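# Hang the ball-filled shallow basket on the stand's peg

## Task

Lift the shallow basket by its cord handle and hang it on the peg of the stand; this only counts if all of the balls are still inside the basket at the end.

## Robot and tools

Robot: two arms, left_arm and right_arm, each with a two-finger gripper. Scene frame: origin at table-top height midway between the nominal arm bases, +x out over the table, +z up, left_arm on the +y side (arm names do not match image sides). Calibrated bases: left_arm at (-0.015, +0.345, 0) m, quat_wxyz (+1.000, 0, 0, -0.022); right_arm at (-0.018, -0.254, 0) m, quat_wxyz (+1.000, 0, 0, +0.002). A camera stand is fixed to the floor behind the arms. Loose objects may occasionally get a brief external push.

Frames: each arm's hand pose, velocity, target and wrist-camera pose are reported in that arm's own base frame; fixed cameras and the table use the scene frame. The gripper's fingers point along its +z, opening and closing along its y. end_effector_position is the point between the pads, roughly 1 cm behind the tips. Reported poses may be off by a few centimetres, more at long reach.

Row layout (both tools): a single list of 14 numbers, each in [-1, 1], always covering both arms: dx, dy, dz, rx, ry, rz, opening for left_arm, then the same seven for right_arm. dx..rz are offsets, not poses, measured from that arm's Hand target at the start of the action or move, along that arm's base axes; rotation turns about the Hand target position, and rx, ry, rz form one rotation vector. Scale: 1.0 equals 0.6 m or 180 degrees. Translation vectors longer than 1.0 get shortened along their direction. Opening is absolute: +1 fully open (0.094 m), -1 closed. Repeating an offset moves the arm further; sending six zeros re-requests the current Hand target. A 0 opening is a real command, so resend the present opening to leave a gripper unchanged.

execute_actions(actions, cameras): actions is a list of actions; each action is a table of up to 15 rows, one per 1/30 s step, and a short table repeats its last row. Every row counts from the action's start pose. Images come back only for an empty actions list or when cameras names them (["all"], [] or names among cam_high, cam_low, cam_left_wrist, cam_right_wrist; an unknown name invalidates the call).

move(target, speed, blend, opening_speed, grip_force, blocking, cameras): straight-line gripper paths. target is one 14-number row or a list of up to 15 rows, all offsets from the same starting Hand targets (not chained). speed: m/s, 0.002 to 2.9, default 0.25 (turns up to twice that in rad/s), one value or one per target. blend: corner rounding in m per target; 0 stops at each. opening_speed: rate on the -1..+1 scale per second, at least 0.2; use it to close gently. grip_force: per-pad newtons, 10 to 50 (full), persistent; lower forces close slowly. blocking=false returns after about 0.5 s while the move continues. Moves last at least 0.5 s and at most 10 s, do not avoid obstacles or the other arm, and lag/stray more when fast or with a nearly straight arm. Avoid paths passing near an arm's own base. The result adds a "move:" line: done, off_target, moving, held or fault, plus limits (paced = pose clipped, held = steps withheld). done means at rest within 10 mm and 2 degrees; neither done nor off_target tells you about contact.

wait(seconds 0 to 10, cameras) lets time pass with commands held. stop(cameras) brakes the running move. zoom_image(camera, region [x0, y0, x1, y1] pixels, at most 504x504) enlarges part of the newest image of that camera. finished_scene(scene) ends the current scene, given its number; irreversible, and the basket must stay hung without the robot.

Results: Hand target is the last commanded pose after clipping; grippers often rest short of it, and only a new command (even zeros) pulls them closer. Orientation commands are clipped to 40 degrees from the measured orientation each step. grip_measured is the finger gap on the command scale; empty it reads up to 2.5 mm wide, and on a gripped part a little narrower. It follows the command even after contact, so it won't reveal touching. To release, command well above grip_measured. Joint velocities may read within noise or be omitted. Joint torques include the arm's weight, carry offsets and noise, and the first three wrap at ±28 N m. Joint ranges (rad): waist -2.618 to 3.054, shoulder 0 to 3.142, elbow 0 to 3.142 (straight at 2.901), wrist pitch -1.571 to 1.571, wrist yaw -1.571 to 1.571, wrist roll -2.094 to 2.094.

Cameras: cam_high, cam_low (pinhole, 672x504), cam_left_wrist, cam_right_wrist (fisheye, 672x504).

Avoid: dropping the basket or balls, spilling balls, anything leaving the table, hard impacts with fixed or heavy things, pressing arms or grippers into each other (can end the scene), closing one gripper on the other's fingers, stretching the wrist-camera cables. Sustained loads, outstretched arms or pushing at unreachable poses heat motors: MOTOR HOT at 75 °C, fault and forced fold at 90 °C, arm collapse at 100 °C. A blocked arm keeps pushing until commanded back past its gripper. Prefer slow, smooth motions near contact.

Each tool is called after ">>>" as a command line: name --argument value for each argument, lists and objects as JSON in quotes; but a table of rows of numbers goes row by row, as --pt "numbers of a row", without its own name.

## Session

>>> execute_actions --actions '[]'

Scene clock: 0.00 s.
left_arm: end_effector_position=(+0.2319, -0.1170, +0.2505) grip_measured=+1.000 end_effector_quat_wxyz=(+0.481, -0.123, +0.839, -0.224) | right_arm: end_effector_position=(+0.3218, +0.0422, +0.2484) grip_measured=+1.000 end_effector_quat_wxyz=(+0.438, +0.022, +0.889, +0.132)
Joint positions: left_arm=[-0.756 0.628 0.749 -0.618 -0.416 -0.797 0.094] | right_arm=[0.013 1.001 0.978 -0.613 -0.206 0.167 0.094]
Joint velocities: within noise
Joint torques (N m): no reading
Motor temperatures (°C): left_arm=[26 27 31 32 26 22 24] | right_arm=[25 26 30 32 29 27 26]
Heat: left arm: 32 °C; right arm: 32 °C.
Hand target: left_arm +0.2307, -0.1148, +0.2514; +0.482, -0.123, +0.839, -0.221 | right_arm +0.3204, +0.0423, +0.2509; +0.439, +0.020, +0.888, +0.132
Tool commands: left_gripper/opening=+1.0 right_gripper/opening=+1.0

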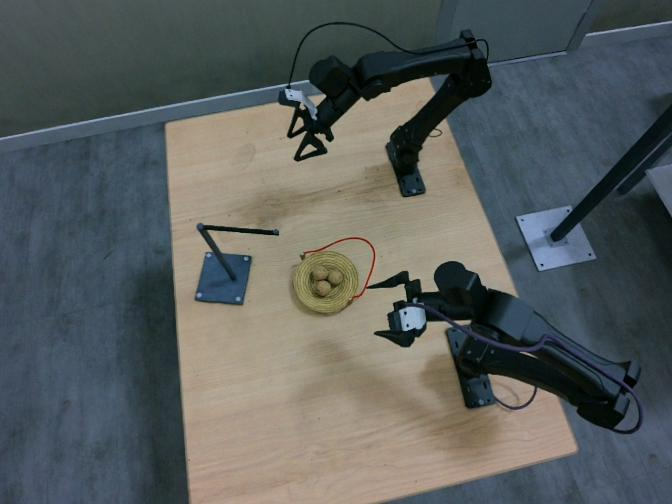

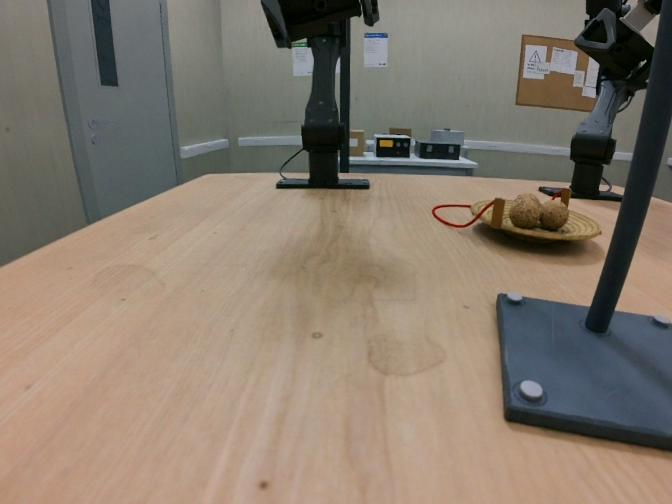

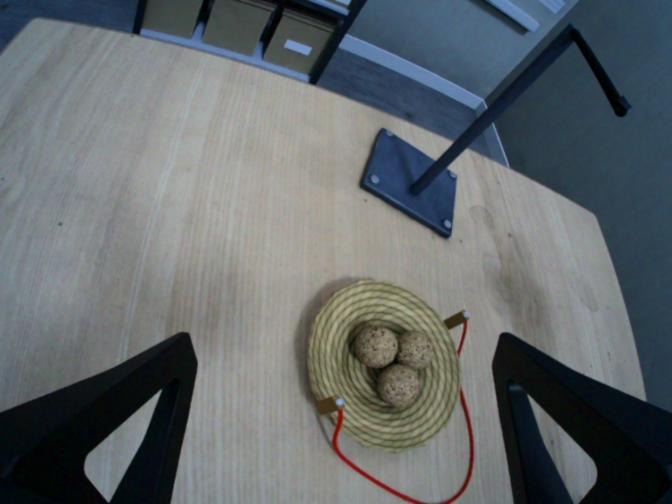

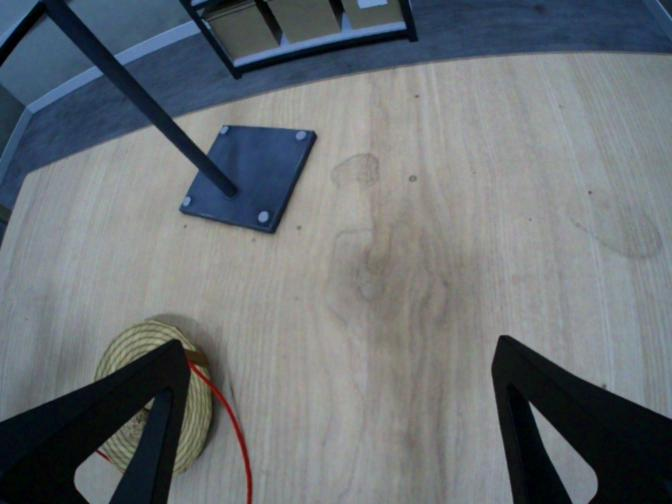

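>>> zoom_image --camera "cam_low" --region '[400, 150, 640, 290]'

>>> zoom_image --camera "cam_high" --region '[180, 200, 420, 380]'

>>> zoom_image --camera "cam_left_wrist" --region '[270, 260, 522, 504]'

>>> zoom_image --camera "cam_left_wrist" --region '[340, 0, 672, 250]'

Scaled by 2.100 from the camera's 672x504 image, which has a finer 960x720 frame.

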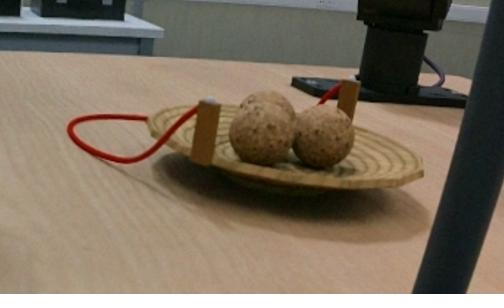

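Scaled by 2.100 from the camera's 672x504 image, which has a finer 960x720 frame.

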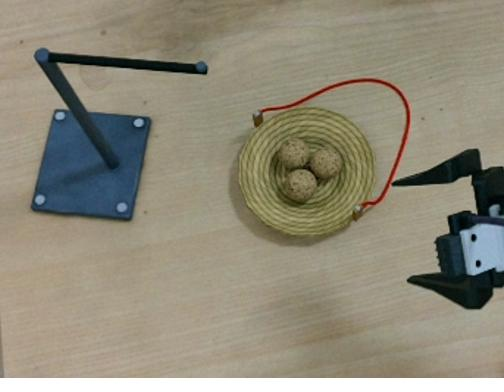

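Scaled by 2.000 from the camera's 672x504 image, which has a finer 960x720 frame.

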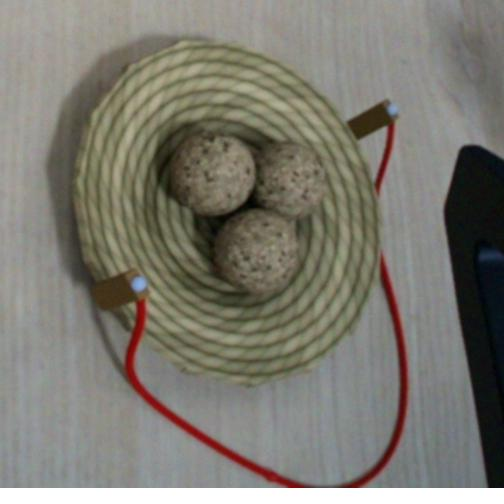

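Scaled by 1.518 from the camera's 672x504 image, which has a finer 960x720 frame.

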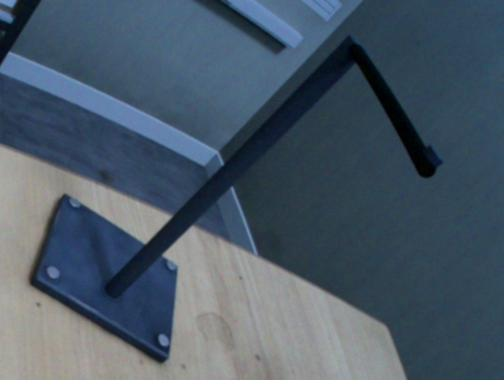

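>>> move --target '[0,0,0,0,0,0,1,-0.244,0.246,-0.052,-0.3645,0.0686,0.6455,1]' --cameras '["all"]'

Scene clock: 46.27 s.
left_arm: end_effector_position=(+0.2319, -0.1170, +0.2505) grip_measured=+1.000 end_effector_quat_wxyz=(+0.481, -0.123, +0.839, -0.224) | right_arm: end_effector_position=(+0.1733, +0.1883, +0.2177) grip_measured=+1.000 end_effector_quat_wxyz=(-0.057, +0.884, -0.464, +0.015)
Joint positions: left_arm=[-0.756 0.628 0.749 -0.618 -0.416 -0.797 0.094] | right_arm=[0.822 1.454 1.561 -1.559 -0.002 -1.354 0.094]
Joint torques (N m): left_arm=[-0.01 0.66 7.64 1.81 -0.12 0.02] | right_arm=[0.29 -3.88 9.8 0.24 -0.01 -0.02]
Motor temperatures (°C): left_arm=[26 27 36 36 26 22 24] | right_arm=[25 26 33 35 28 27 26]
Heat: left arm: 36 °C; right arm: 35 °C.
Hand target: left_arm +0.2307, -0.1148, +0.2514; +0.482, -0.123, +0.839, -0.221 | right_arm +0.1740, +0.1899, +0.2197; -0.001, +0.888, -0.460, +0.000
Off the commanded pose: left_arm 0.003 m, 0 deg | right_arm 0.003 m, 7 deg.
joint sent to its limit (right arm) — joint 4 (wrist pitch), lower limit. The joint targets are off in orientation, not in position.
move: off_target (right_arm)

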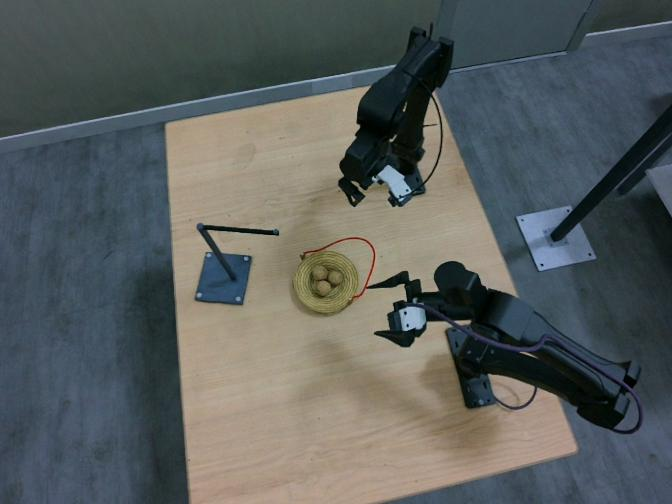

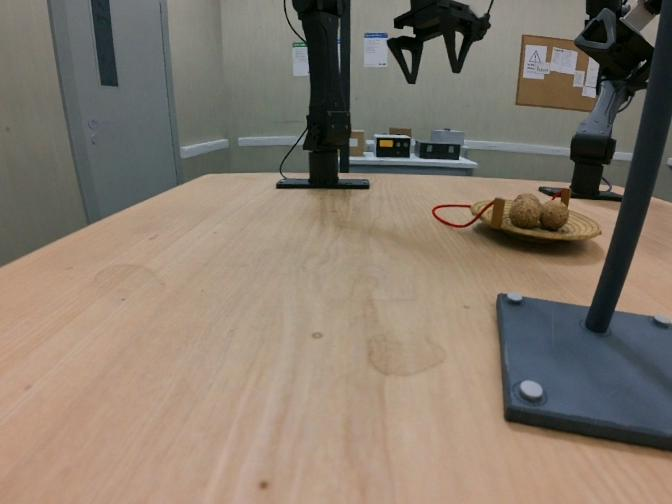

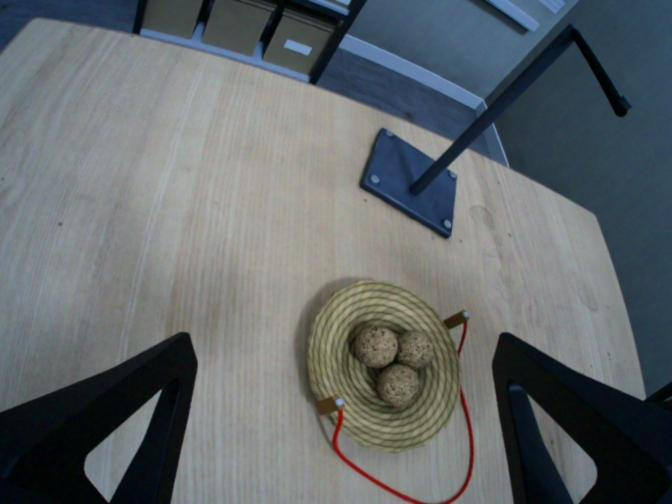

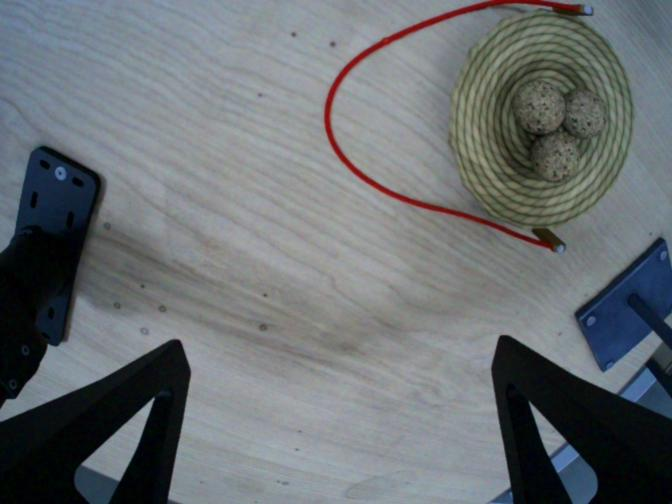

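>>> move --target '[0,0,0,0,0,0,1,0.033,0.023,-0.2,0,0,0,0.4]' --cameras '["all"]'

Scene clock: 60.77 s.
left_arm: end_effector_position=(+0.2319, -0.1170, +0.2505) grip_measured=+1.000 end_effector_quat_wxyz=(+0.481, -0.123, +0.839, -0.224) | right_arm: end_effector_position=(+0.1939, +0.2061, +0.1070) grip_measured=+0.402 end_effector_quat_wxyz=(-0.011, +0.888, -0.460, +0.003)
Joint positions: left_arm=[-0.756 0.628 0.749 -0.618 -0.416 -0.797 0.094] | right_arm=[0.812 1.595 1.255 -1.208 0 -1.372 0.066]
Joint torques (N m): left_arm=[-0.02 0.66 7.64 1.81 -0.13 0.03] | right_arm=[-0.42 -5.7 6.69 0.27 -0.03 -0.03]
Heat: left arm: 37 °C; right arm: 34 °C.
Hand target: left_arm +0.2307, -0.1148, +0.2514; +0.482, -0.123, +0.839, -0.221 | right_arm +0.1938, +0.2037, +0.0997; -0.001, +0.888, -0.460, +0.000
Off the commanded pose: left_arm 0.003 m, 0 deg | right_arm 0.008 m, 1 deg.
move: done

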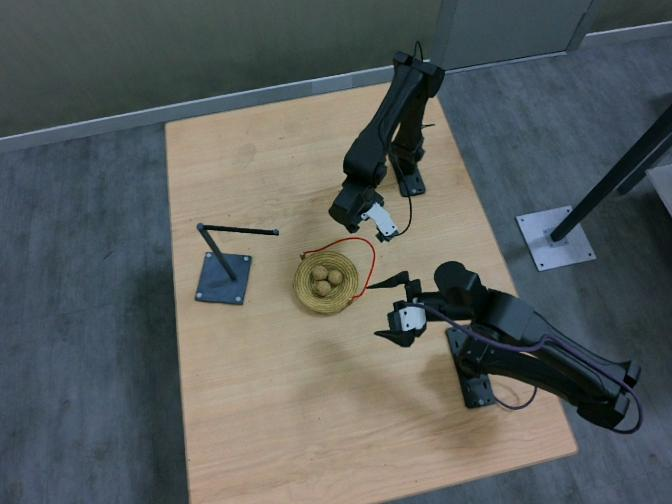

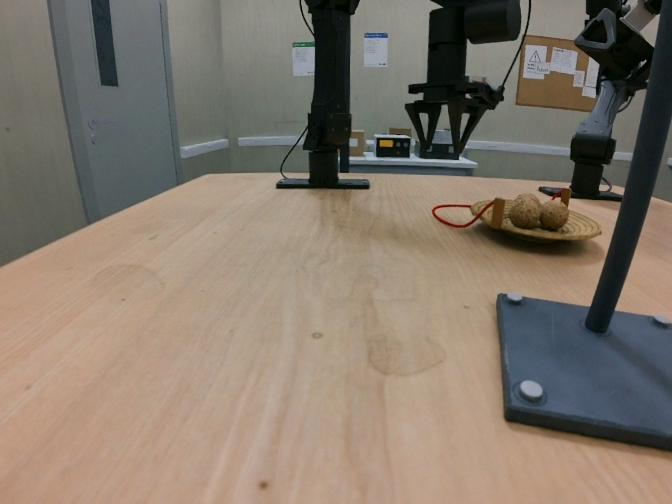

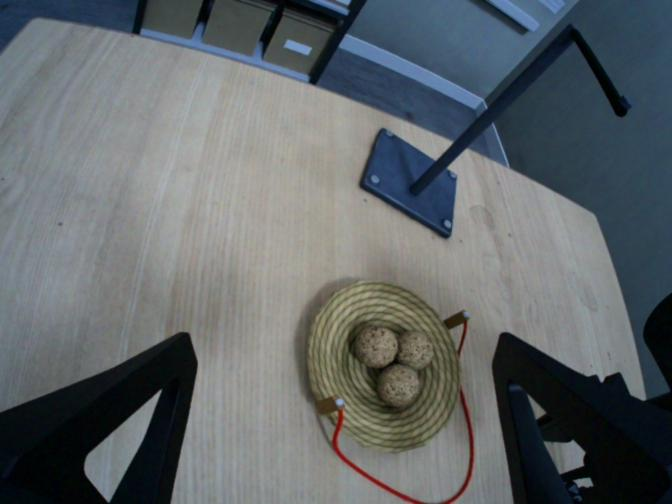

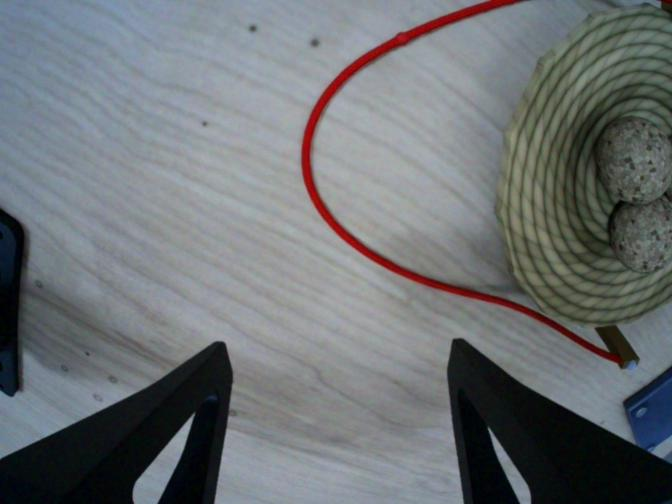

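>>> move --target '[0,0,0,0,0,0,1,-0.045,0.027,-0.083,0,0,0,0.4]' --cameras '["cam_low","cam_right_wrist"]'

Scene clock: 67.97 s.
left_arm: end_effector_position=(+0.2319, -0.1170, +0.2505) grip_measured=+1.000 end_effector_quat_wxyz=(+0.481, -0.123, +0.839, -0.224) | right_arm: end_effector_position=(+0.1701, +0.2229, +0.0594) grip_measured=+0.402 end_effector_quat_wxyz=(-0.015, +0.889, -0.458, +0.004)
Joint positions: left_arm=[-0.756 0.628 0.749 -0.618 -0.416 -0.797 0.094] | right_arm=[0.917 1.613 1.082 -1.008 0.003 -1.274 0.066]
Joint torques (N m): left_arm=[-0.05 0.65 7.64 1.81 -0.12 0.03] | right_arm=[0.12 -5.33 6.15 0.29 -0.04 0.11]
Heat: left arm: 37 °C; right arm: 34 °C.
Hand target: left_arm +0.2307, -0.1148, +0.2514; +0.482, -0.123, +0.839, -0.221 | right_arm +0.1668, +0.2199, +0.0499; -0.001, +0.888, -0.460, +0.000
Off the commanded pose: left_arm 0.003 m, 0 deg | right_arm 0.011 m, 2 deg.
move: off_target (right_arm)
Images, in order (width x height): cam_low 672x504, cam_right_wrist 672x504.

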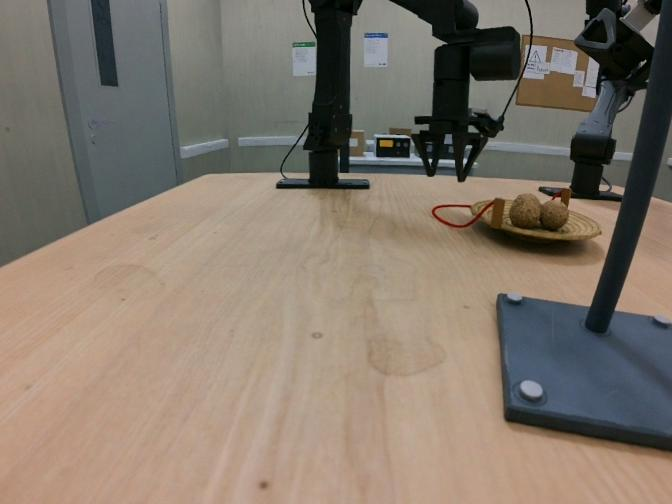

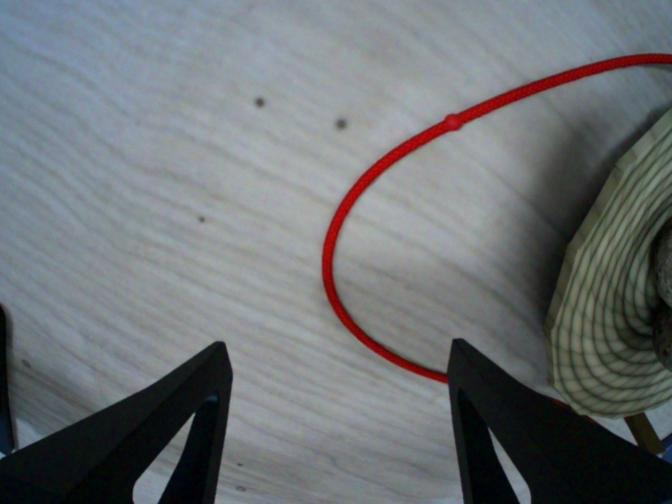

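>>> move --target '[0,0,0,0,0,0,1,-0.010,0.015,-0.036,0,0,0,0.4]' --cameras '["cam_low","cam_right_wrist","cam_high"]'

Scene clock: 72.23 s.
left_arm: end_effector_position=(+0.2319, -0.1170, +0.2505) grip_measured=+1.000 end_effector_quat_wxyz=(+0.481, -0.123, +0.839, -0.224) | right_arm: end_effector_position=(+0.1652, +0.2323, +0.0385) grip_measured=+0.402 end_effector_quat_wxyz=(-0.016, +0.888, -0.459, +0.004)
Joint positions: left_arm=[-0.756 0.628 0.749 -0.618 -0.416 -0.797 0.094] | right_arm=[0.951 1.656 1.039 -0.921 0.003 -1.238 0.066]
Joint torques (N m): left_arm=[-0.01 0.66 7.64 1.81 -0.13 0.03] | right_arm=[0.35 -5.46 5.9 0.3 -0.05 0.11]
Heat: left arm: 37 °C; right arm: 34 °C.
Hand target: left_arm +0.2307, -0.1148, +0.2514; +0.482, -0.123, +0.839, -0.221 | right_arm +0.1608, +0.2288, +0.0283; +0.000, +0.888, -0.460, +0.000
Off the commanded pose: left_arm 0.003 m, 0 deg | right_arm 0.012 m, 2 deg.
move: off_target (right_arm)
Images, in order (width x height): cam_high 672x504, cam_low 672x504, cam_right_wrist 672x504.

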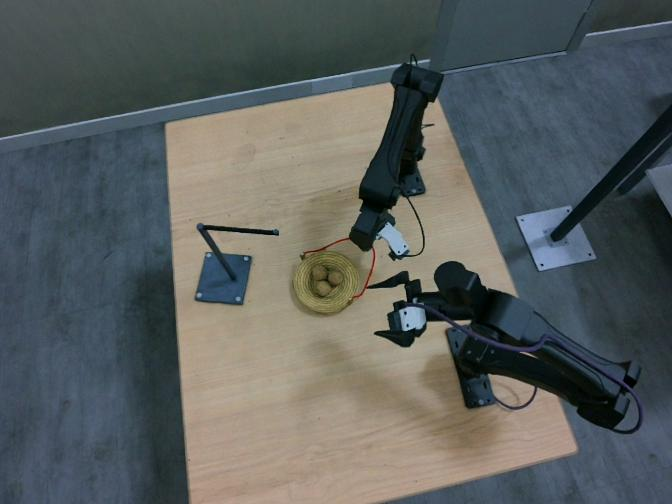

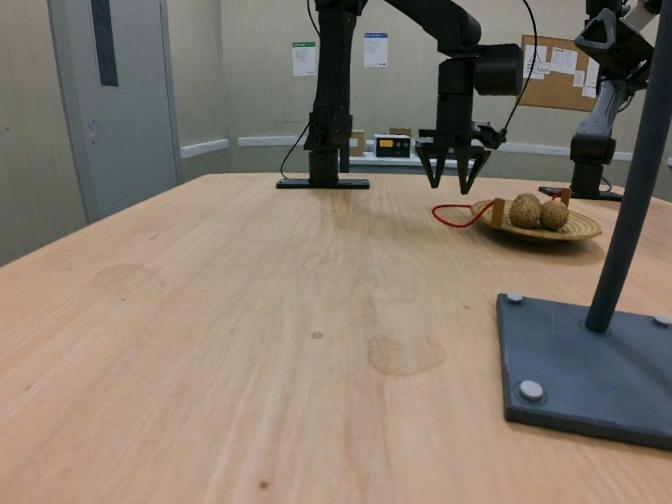

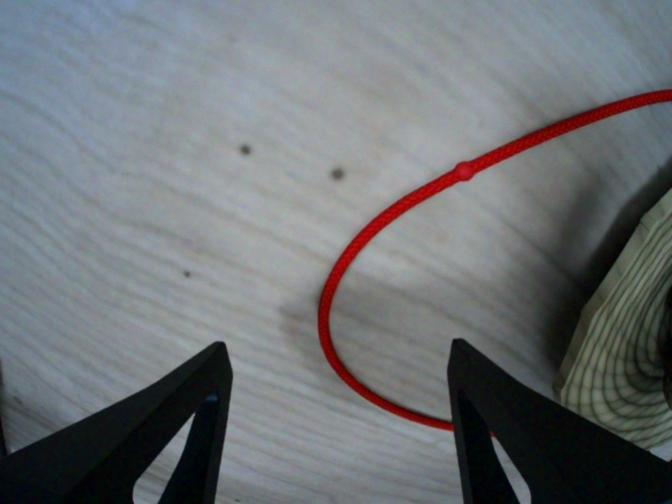

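>>> zoom_image --camera "cam_high" --region '[280, 210, 400, 330]'

>>> execute_actions --actions '[]' --cameras '["cam_left_wrist"]'

>>> zoom_image --camera "cam_left_wrist" --region '[280, 270, 514, 504]'

Scaled by 4.200 from the camera's 672x504 image, which has a finer 960x720 frame.

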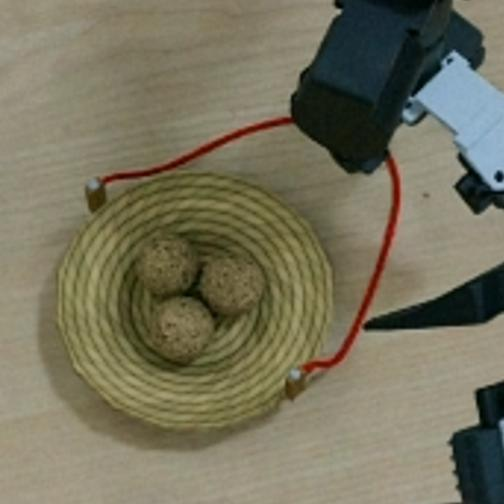

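Scene clock: 87.47 s.
left_arm: end_effector_position=(+0.2319, -0.1170, +0.2505) grip_measured=+1.000 end_effector_quat_wxyz=(+0.481, -0.123, +0.839, -0.224) | right_arm: end_effector_position=(+0.1654, +0.2324, +0.0385) grip_measured=+0.402 end_effector_quat_wxyz=(-0.016, +0.888, -0.459, +0.004)
Joint positions: left_arm=[-0.756 0.628 0.749 -0.618 -0.416 -0.797 0.094] | right_arm=[0.951 1.656 1.039 -0.921 0.003 -1.237 0.066]
Joint velocities: within noise
Joint torques (N m): left_arm=[-0.01 0.68 7.62 1.81 -0.12 0.03] | right_arm=[0.32 -5.42 5.9 0.3 -0.05 0.11]
Motor temperatures (°C): left_arm=[25 27 37 37 26 22 24] | right_arm=[25 26 33 32 28 26 26]
Heat: left arm: 37 °C; right arm: 33 °C.
Hand target: left_arm +0.2307, -0.1148, +0.2514; +0.482, -0.123, +0.839, -0.221 | right_arm +0.1608, +0.2289, +0.0283; -0.001, +0.888, -0.460, +0.000
Tool commands: left_gripper/opening=+1.0 right_gripper/opening=+0.4
Off the commanded pose: left_arm 0.003 m, 0 deg | right_arm 0.012 m, 2 deg.
Images, in order (width x height): cam_left_wrist 672x504.

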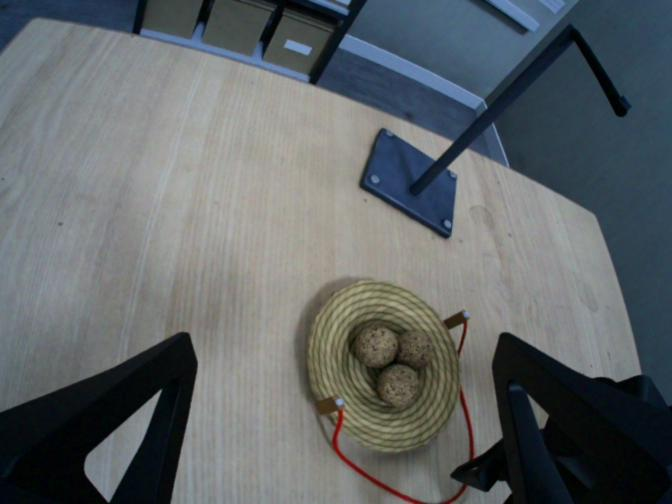

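Scaled by 2.154 from the camera's 672x504 image, which has a finer 960x720 frame.

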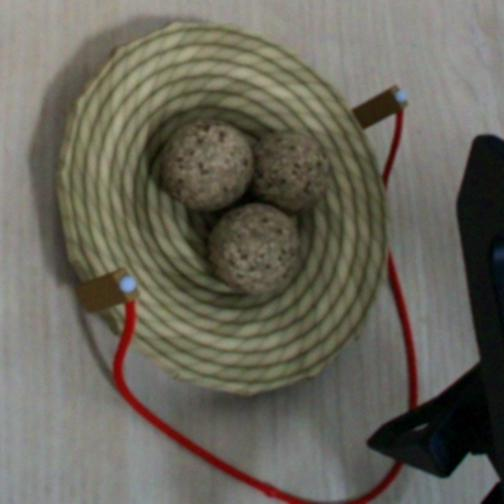

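>>> move --target '[0,0,0,0,0,0,1,-0.0035,-0.010,-0.027,0,0,0,0.4]' --speed 0.1 --cameras '["cam_low","cam_right_wrist"]'

>>> zoom_image --camera "cam_low" --region '[400, 130, 550, 250]'

Scene clock: 93.07 s.
left_arm: end_effector_position=(+0.2319, -0.1170, +0.2505) grip_measured=+1.000 end_effector_quat_wxyz=(+0.481, -0.123, +0.839, -0.224) | right_arm: end_effector_position=(+0.1626, +0.2286, +0.0240) grip_measured=+0.402 end_effector_quat_wxyz=(-0.020, +0.888, -0.459, +0.004)
Joint positions: left_arm=[-0.756 0.628 0.749 -0.618 -0.416 -0.797 0.094] | right_arm=[0.951 1.656 0.976 -0.851 0.003 -1.237 0.066]
Joint torques (N m): left_arm=[-0.02 0.66 7.61 1.81 -0.12 0.03] | right_arm=[-0.13 -4.85 5.64 0.31 -0.06 0.04]
Heat: left arm: 37 °C; right arm: 32 °C.
Hand target: left_arm +0.2307, -0.1148, +0.2514; +0.482, -0.123, +0.839, -0.221 | right_arm +0.1588, +0.2230, +0.0122; -0.001, +0.888, -0.460, +0.000
Off the commanded pose: left_arm 0.003 m, 0 deg | right_arm 0.014 m, 2 deg.
move: off_target (right_arm)
Images, in order (width x height): cam_low 672x504, cam_right_wrist 672x504.

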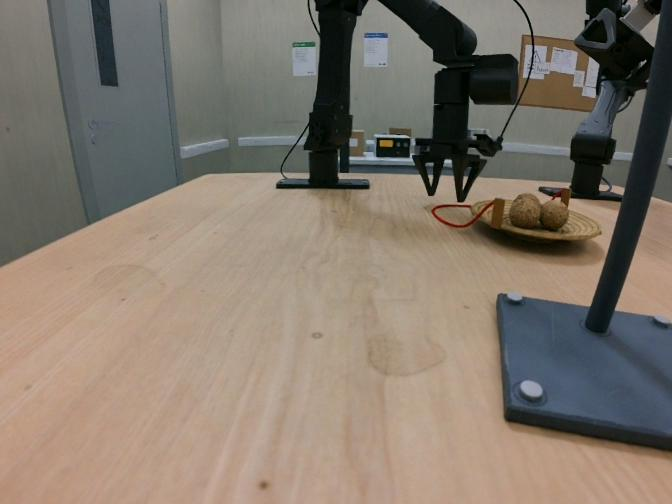

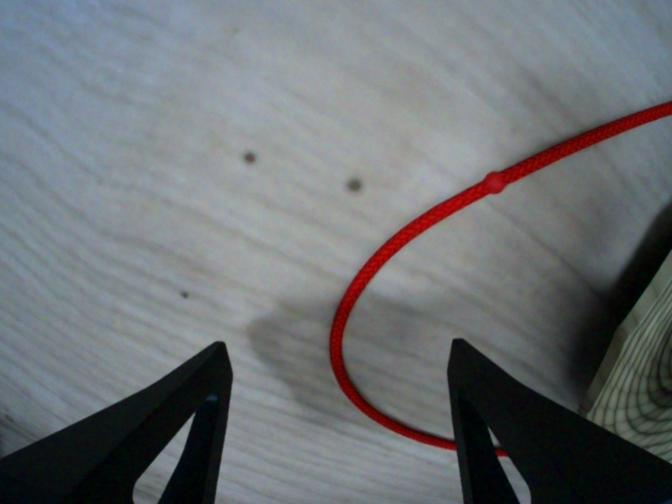

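Scaled by 3.360 from the camera's 672x504 image, which has a finer 960x720 frame.

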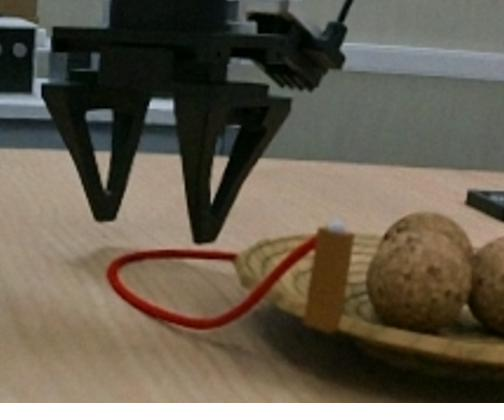

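>>> move --target '[0,0,0,0,0,0,1,0,0,-0.017,0,0,0,0.4]' --speed 0.05 --cameras '["cam_low","cam_right_wrist"]'

>>> zoom_image --camera "cam_low" --region '[400, 130, 550, 250]'

Scene clock: 97.00 s.
left_arm: end_effector_position=(+0.2319, -0.1170, +0.2505) grip_measured=+1.000 end_effector_quat_wxyz=(+0.481, -0.123, +0.839, -0.224) | right_arm: end_effector_position=(+0.1627, +0.2287, +0.0128) grip_measured=+0.402 end_effector_quat_wxyz=(-0.018, +0.888, -0.459, +0.004)
Joint positions: left_arm=[-0.756 0.628 0.749 -0.618 -0.416 -0.797 0.094] | right_arm=[0.951 1.68 0.954 -0.808 0.003 -1.237 0.066]
Joint torques (N m): left_arm=[-0.02 0.66 7.64 1.81 -0.12 0.03] | right_arm=[-0.16 -5.26 5.45 0.29 -0.05 0.03]
Heat: left arm: 37 °C; right arm: 32 °C.
Hand target: left_arm +0.2307, -0.1148, +0.2514; +0.482, -0.123, +0.839, -0.221 | right_arm +0.1587, +0.2229, +0.0019; +0.000, +0.888, -0.460, +0.000
Off the commanded pose: left_arm 0.003 m, 0 deg | right_arm 0.013 m, 2 deg.
move: off_target (right_arm)
Images, in order (width x height): cam_low 672x504, cam_right_wrist 672x504.

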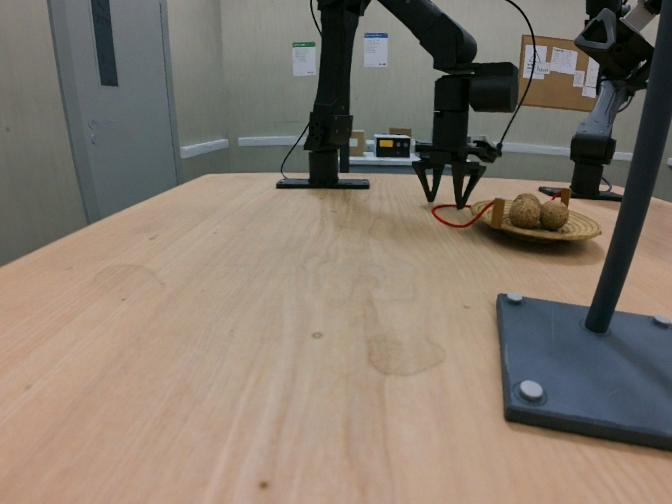

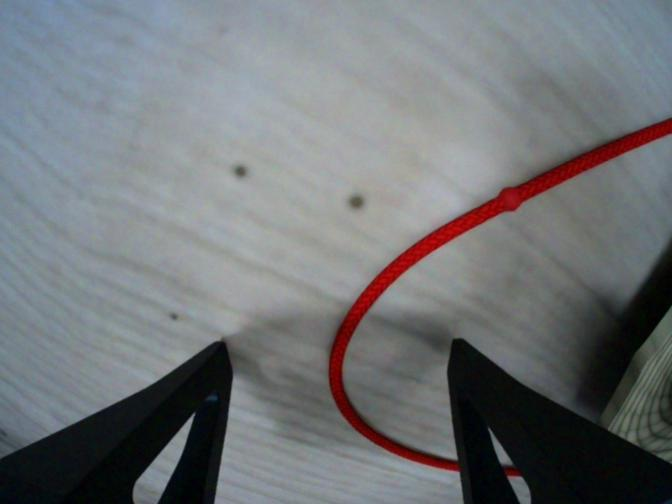

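Scaled by 3.360 from the camera's 672x504 image, which has a finer 960x720 frame.

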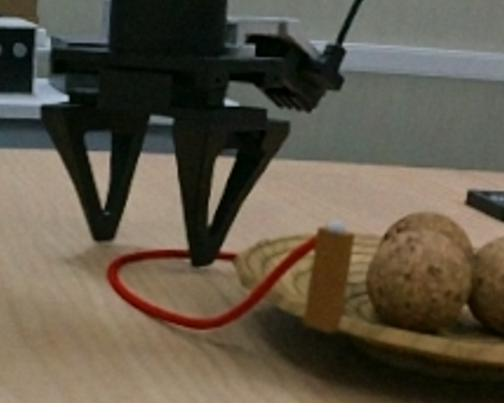

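>>> move --target '[0,0,0,0,0,0,1,0,0,-0.007,0,0,0,0.4]' --speed 0.03 --cameras '["cam_low","cam_right_wrist"]'

>>> zoom_image --camera "cam_low" --region '[400, 130, 550, 250]'

Scene clock: 100.67 s.
left_arm: end_effector_position=(+0.2319, -0.1170, +0.2505) grip_measured=+1.000 end_effector_quat_wxyz=(+0.481, -0.123, +0.839, -0.224) | right_arm: end_effector_position=(+0.1634, +0.2297, +0.0114) grip_measured=+0.402 end_effector_quat_wxyz=(-0.021, +0.888, -0.459, +0.004)
Joint positions: left_arm=[-0.756 0.628 0.749 -0.618 -0.416 -0.797 0.094] | right_arm=[0.951 1.682 0.949 -0.796 0.003 -1.237 0.066]
Joint torques (N m): left_arm=[-0.02 0.66 7.62 1.81 -0.12 0.02] | right_arm=[-0.16 -4.78 5.01 0.37 -0.05 0.04]
Heat: left arm: 37 °C; right arm: 32 °C.
Hand target: left_arm +0.2307, -0.1148, +0.2514; +0.482, -0.123, +0.839, -0.221 | right_arm +0.1587, +0.2229, -0.0023; -0.001, +0.888, -0.460, +0.000
Off the commanded pose: left_arm 0.003 m, 0 deg | right_arm 0.016 m, 2 deg.
move: off_target (right_arm)
Images, in order (width x height): cam_low 672x504, cam_right_wrist 672x504.

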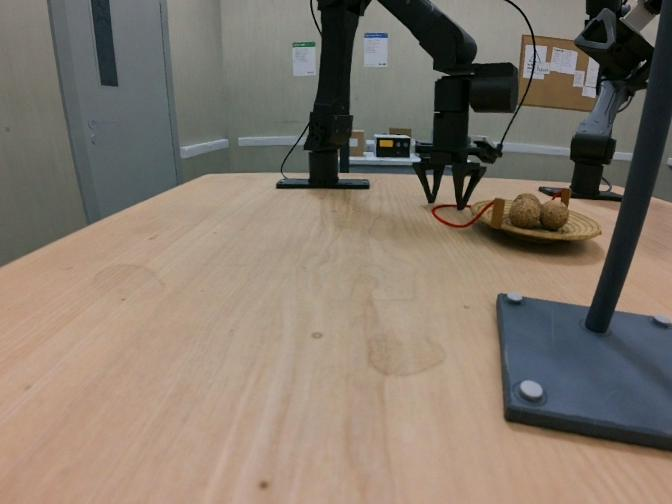

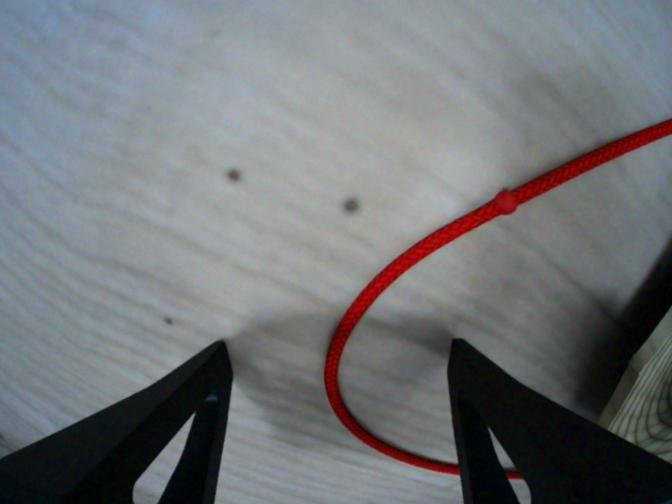

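Scaled by 3.360 from the camera's 672x504 image, which has a finer 960x720 frame.

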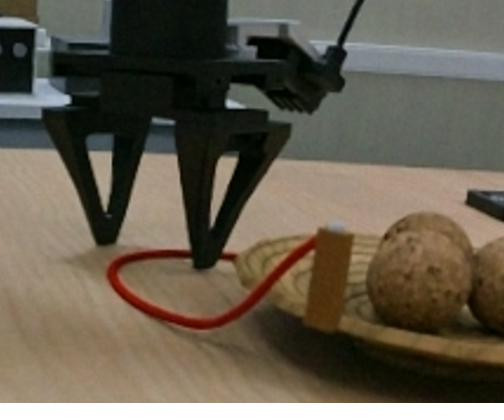

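>>> move --target '[0,0,0,0,0,0,1,0,0,0.002,0,0,0,-1]' --speed 0.03 --opening_speed 0.5 --cameras '["cam_low","cam_right_wrist"]'

>>> zoom_image --camera "cam_low" --region '[400, 130, 550, 250]'

Scene clock: 107.00 s.
left_arm: end_effector_position=(+0.2319, -0.1170, +0.2505) grip_measured=+1.000 end_effector_quat_wxyz=(+0.481, -0.123, +0.839, -0.224) | right_arm: end_effector_position=(+0.1636, +0.2299, +0.0114) grip_measured=-0.951 end_effector_quat_wxyz=(-0.021, +0.888, -0.459, +0.004)
Joint positions: left_arm=[-0.756 0.628 0.749 -0.618 -0.416 -0.797 0.094] | right_arm=[0.951 1.682 0.949 -0.795 0.003 -1.237 0.002]
Joint torques (N m): left_arm=[-0.01 0.66 7.64 1.81 -0.12 0.03] | right_arm=[-0.16 -4.96 5.29 0.32 -0.05 0.04]
Heat: left arm: 37 °C; right arm: 32 °C.
Hand target: left_arm +0.2307, -0.1148, +0.2514; +0.482, -0.123, +0.839, -0.221 | right_arm +0.1587, +0.2229, -0.0011; -0.001, +0.888, -0.460, +0.000
Off the commanded pose: left_arm 0.003 m, 0 deg | right_arm 0.015 m, 2 deg.
move: off_target (right_arm)
Images, in order (width x height): cam_low 672x504, cam_right_wrist 672x504.

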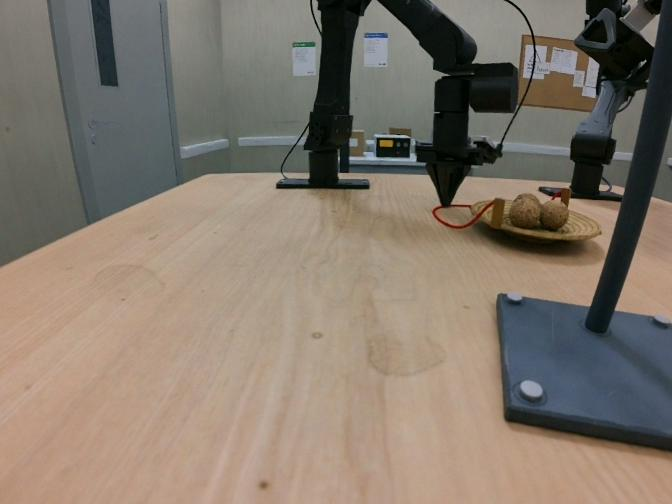

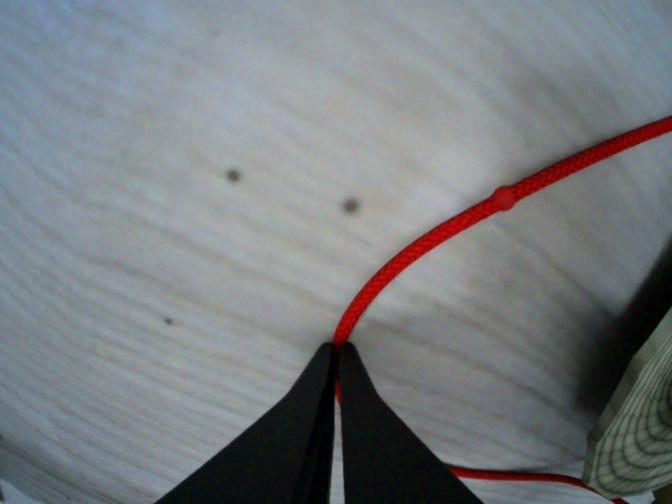

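Scaled by 3.360 from the camera's 672x504 image, which has a finer 960x720 frame.

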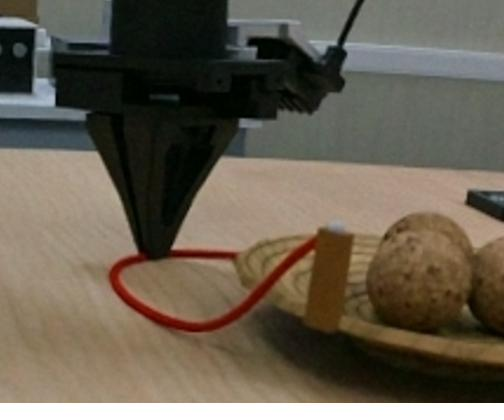

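>>> move --target '[0,0,0,0,0,0,1,0.01,0.002,0.07,0,0,0,-1]' --speed 0.06 --cameras '["cam_low","cam_right_wrist","cam_left_wrist"]'

>>> zoom_image --camera "cam_low" --region '[400, 130, 550, 250]'

Scene clock: 110.63 s.
left_arm: end_effector_position=(+0.2319, -0.1170, +0.2505) grip_measured=+1.000 end_effector_quat_wxyz=(+0.481, -0.123, +0.839, -0.224) | right_arm: end_effector_position=(+0.1597, +0.2193, +0.0286) grip_measured=-0.955 end_effector_quat_wxyz=(+0.017, +0.887, -0.461, -0.001)
Joint positions: left_arm=[-0.756 0.628 0.749 -0.618 -0.416 -0.797 0.094] | right_arm=[0.939 1.682 1.025 -0.948 0.003 -1.245 0.002]
Joint torques (N m): left_arm=[-0.02 0.66 7.62 1.81 -0.13 0.03] | right_arm=[-0.46 -9.68 9.44 -0.01 -0.05 -0.03]
Heat: left arm: 37 °C; right arm: 33 °C.
Hand target: left_arm +0.2307, -0.1148, +0.2514; +0.482, -0.123, +0.839, -0.221 | right_arm +0.1647, +0.2241, +0.0409; -0.001, +0.888, -0.460, +0.000
Off the commanded pose: left_arm 0.003 m, 0 deg | right_arm 0.014 m, 2 deg.
move: off_target (right_arm)
Images, in order (width x height): cam_low 672x504, cam_left_wrist 672x504, cam_right_wrist 672x504.

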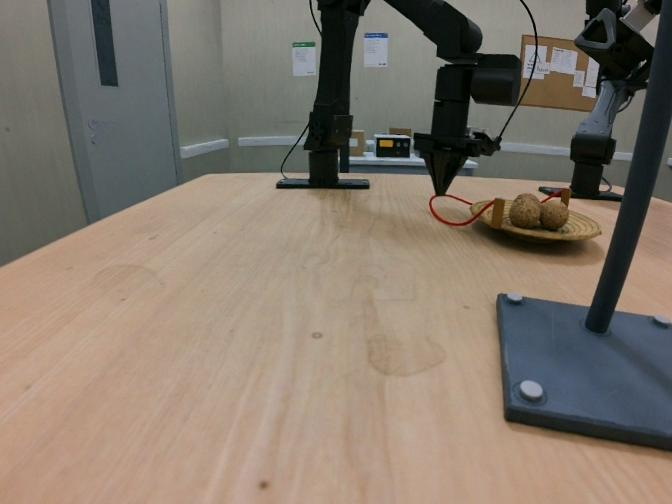

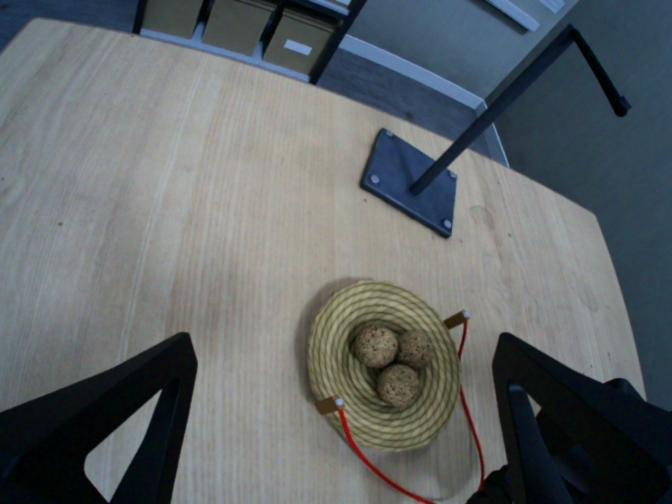

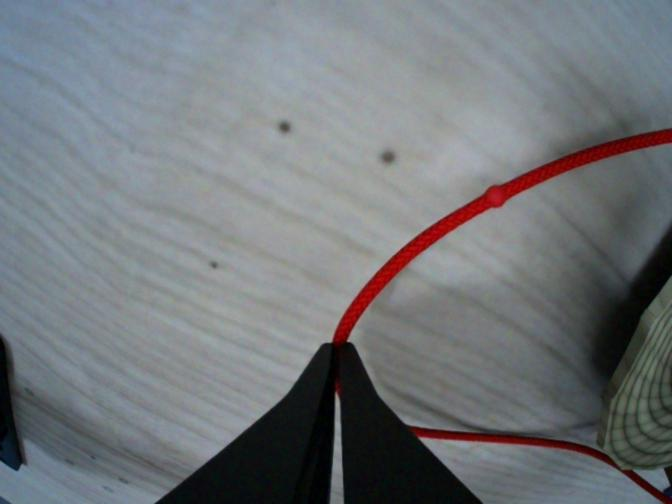

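Scaled by 3.360 from the camera's 672x504 image, which has a finer 960x720 frame.

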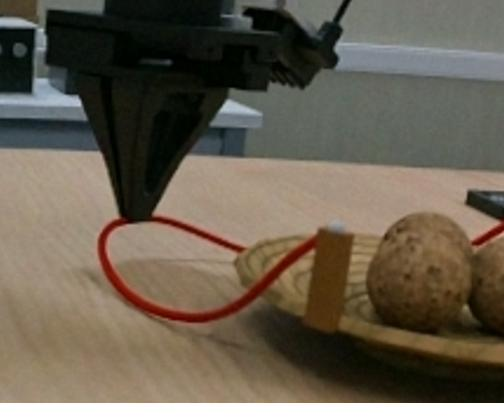

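>>> move --pt "0 0 0 0 0 0 1 0.09 0.03 0.19 0 0 0 -1" --pt "0 0 0 0 0 0 1 0.235 0.09 0.24 0 0 0 -1" --speed 0.12 --blend '[0.04,0]' --cameras '["all"]'

Scene clock: 117.30 s.
left_arm: end_effector_position=(+0.2319, -0.1170, +0.2505) grip_measured=+1.000 end_effector_quat_wxyz=(+0.481, -0.123, +0.839, -0.224) | right_arm: end_effector_position=(+0.3030, +0.2765, +0.1931) grip_measured=-0.955 end_effector_quat_wxyz=(-0.061, +0.885, -0.461, +0.024)
Joint positions: left_arm=[-0.756 0.628 0.749 -0.618 -0.416 -0.797 0.094] | right_arm=[0.738 2.049 2.167 -1.558 0.003 -1.444 0.002]
Joint torques (N m): left_arm=[-0.01 0.66 7.64 1.8 -0.12 0.03] | right_arm=[-0.21 -8.18 10.04 0.26 -0.06 -0.01]
Heat: left arm: 37 °C; right arm: 34 °C.
Hand target: left_arm +0.2307, -0.1148, +0.2514; +0.482, -0.123, +0.839, -0.221 | right_arm +0.3057, +0.2781, +0.1850; -0.001, +0.888, -0.460, +0.000
Off the commanded pose: left_arm 0.003 m, 0 deg | right_arm 0.009 m, 7 deg.
joint sent to its limit (right arm) — joint 4 (wrist pitch), lower limit. The joint targets are off in orientation, not in position.
move: off_target (right_arm)

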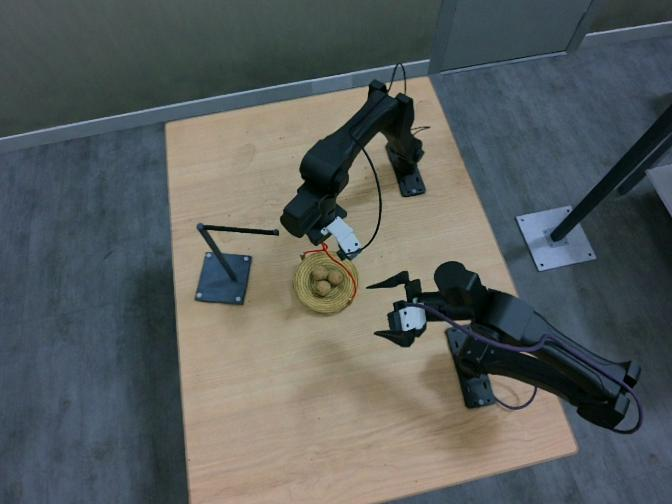

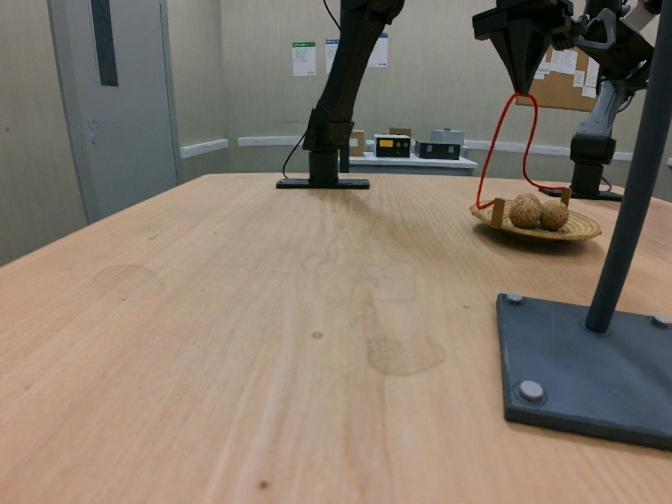

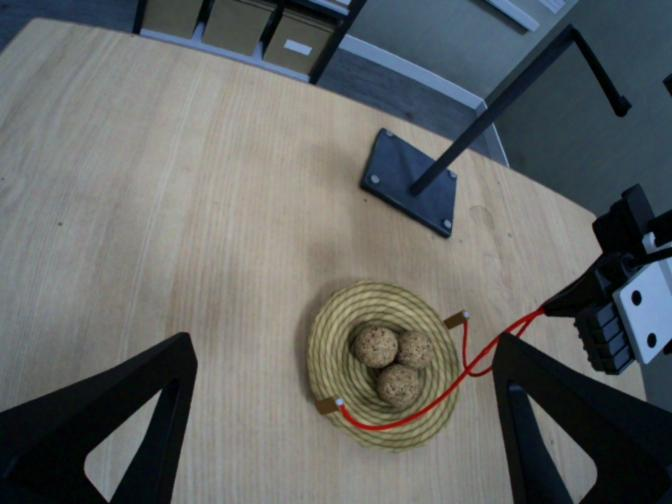

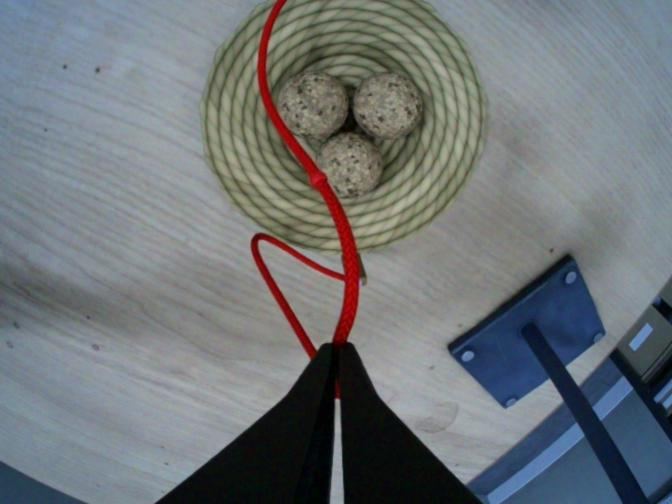

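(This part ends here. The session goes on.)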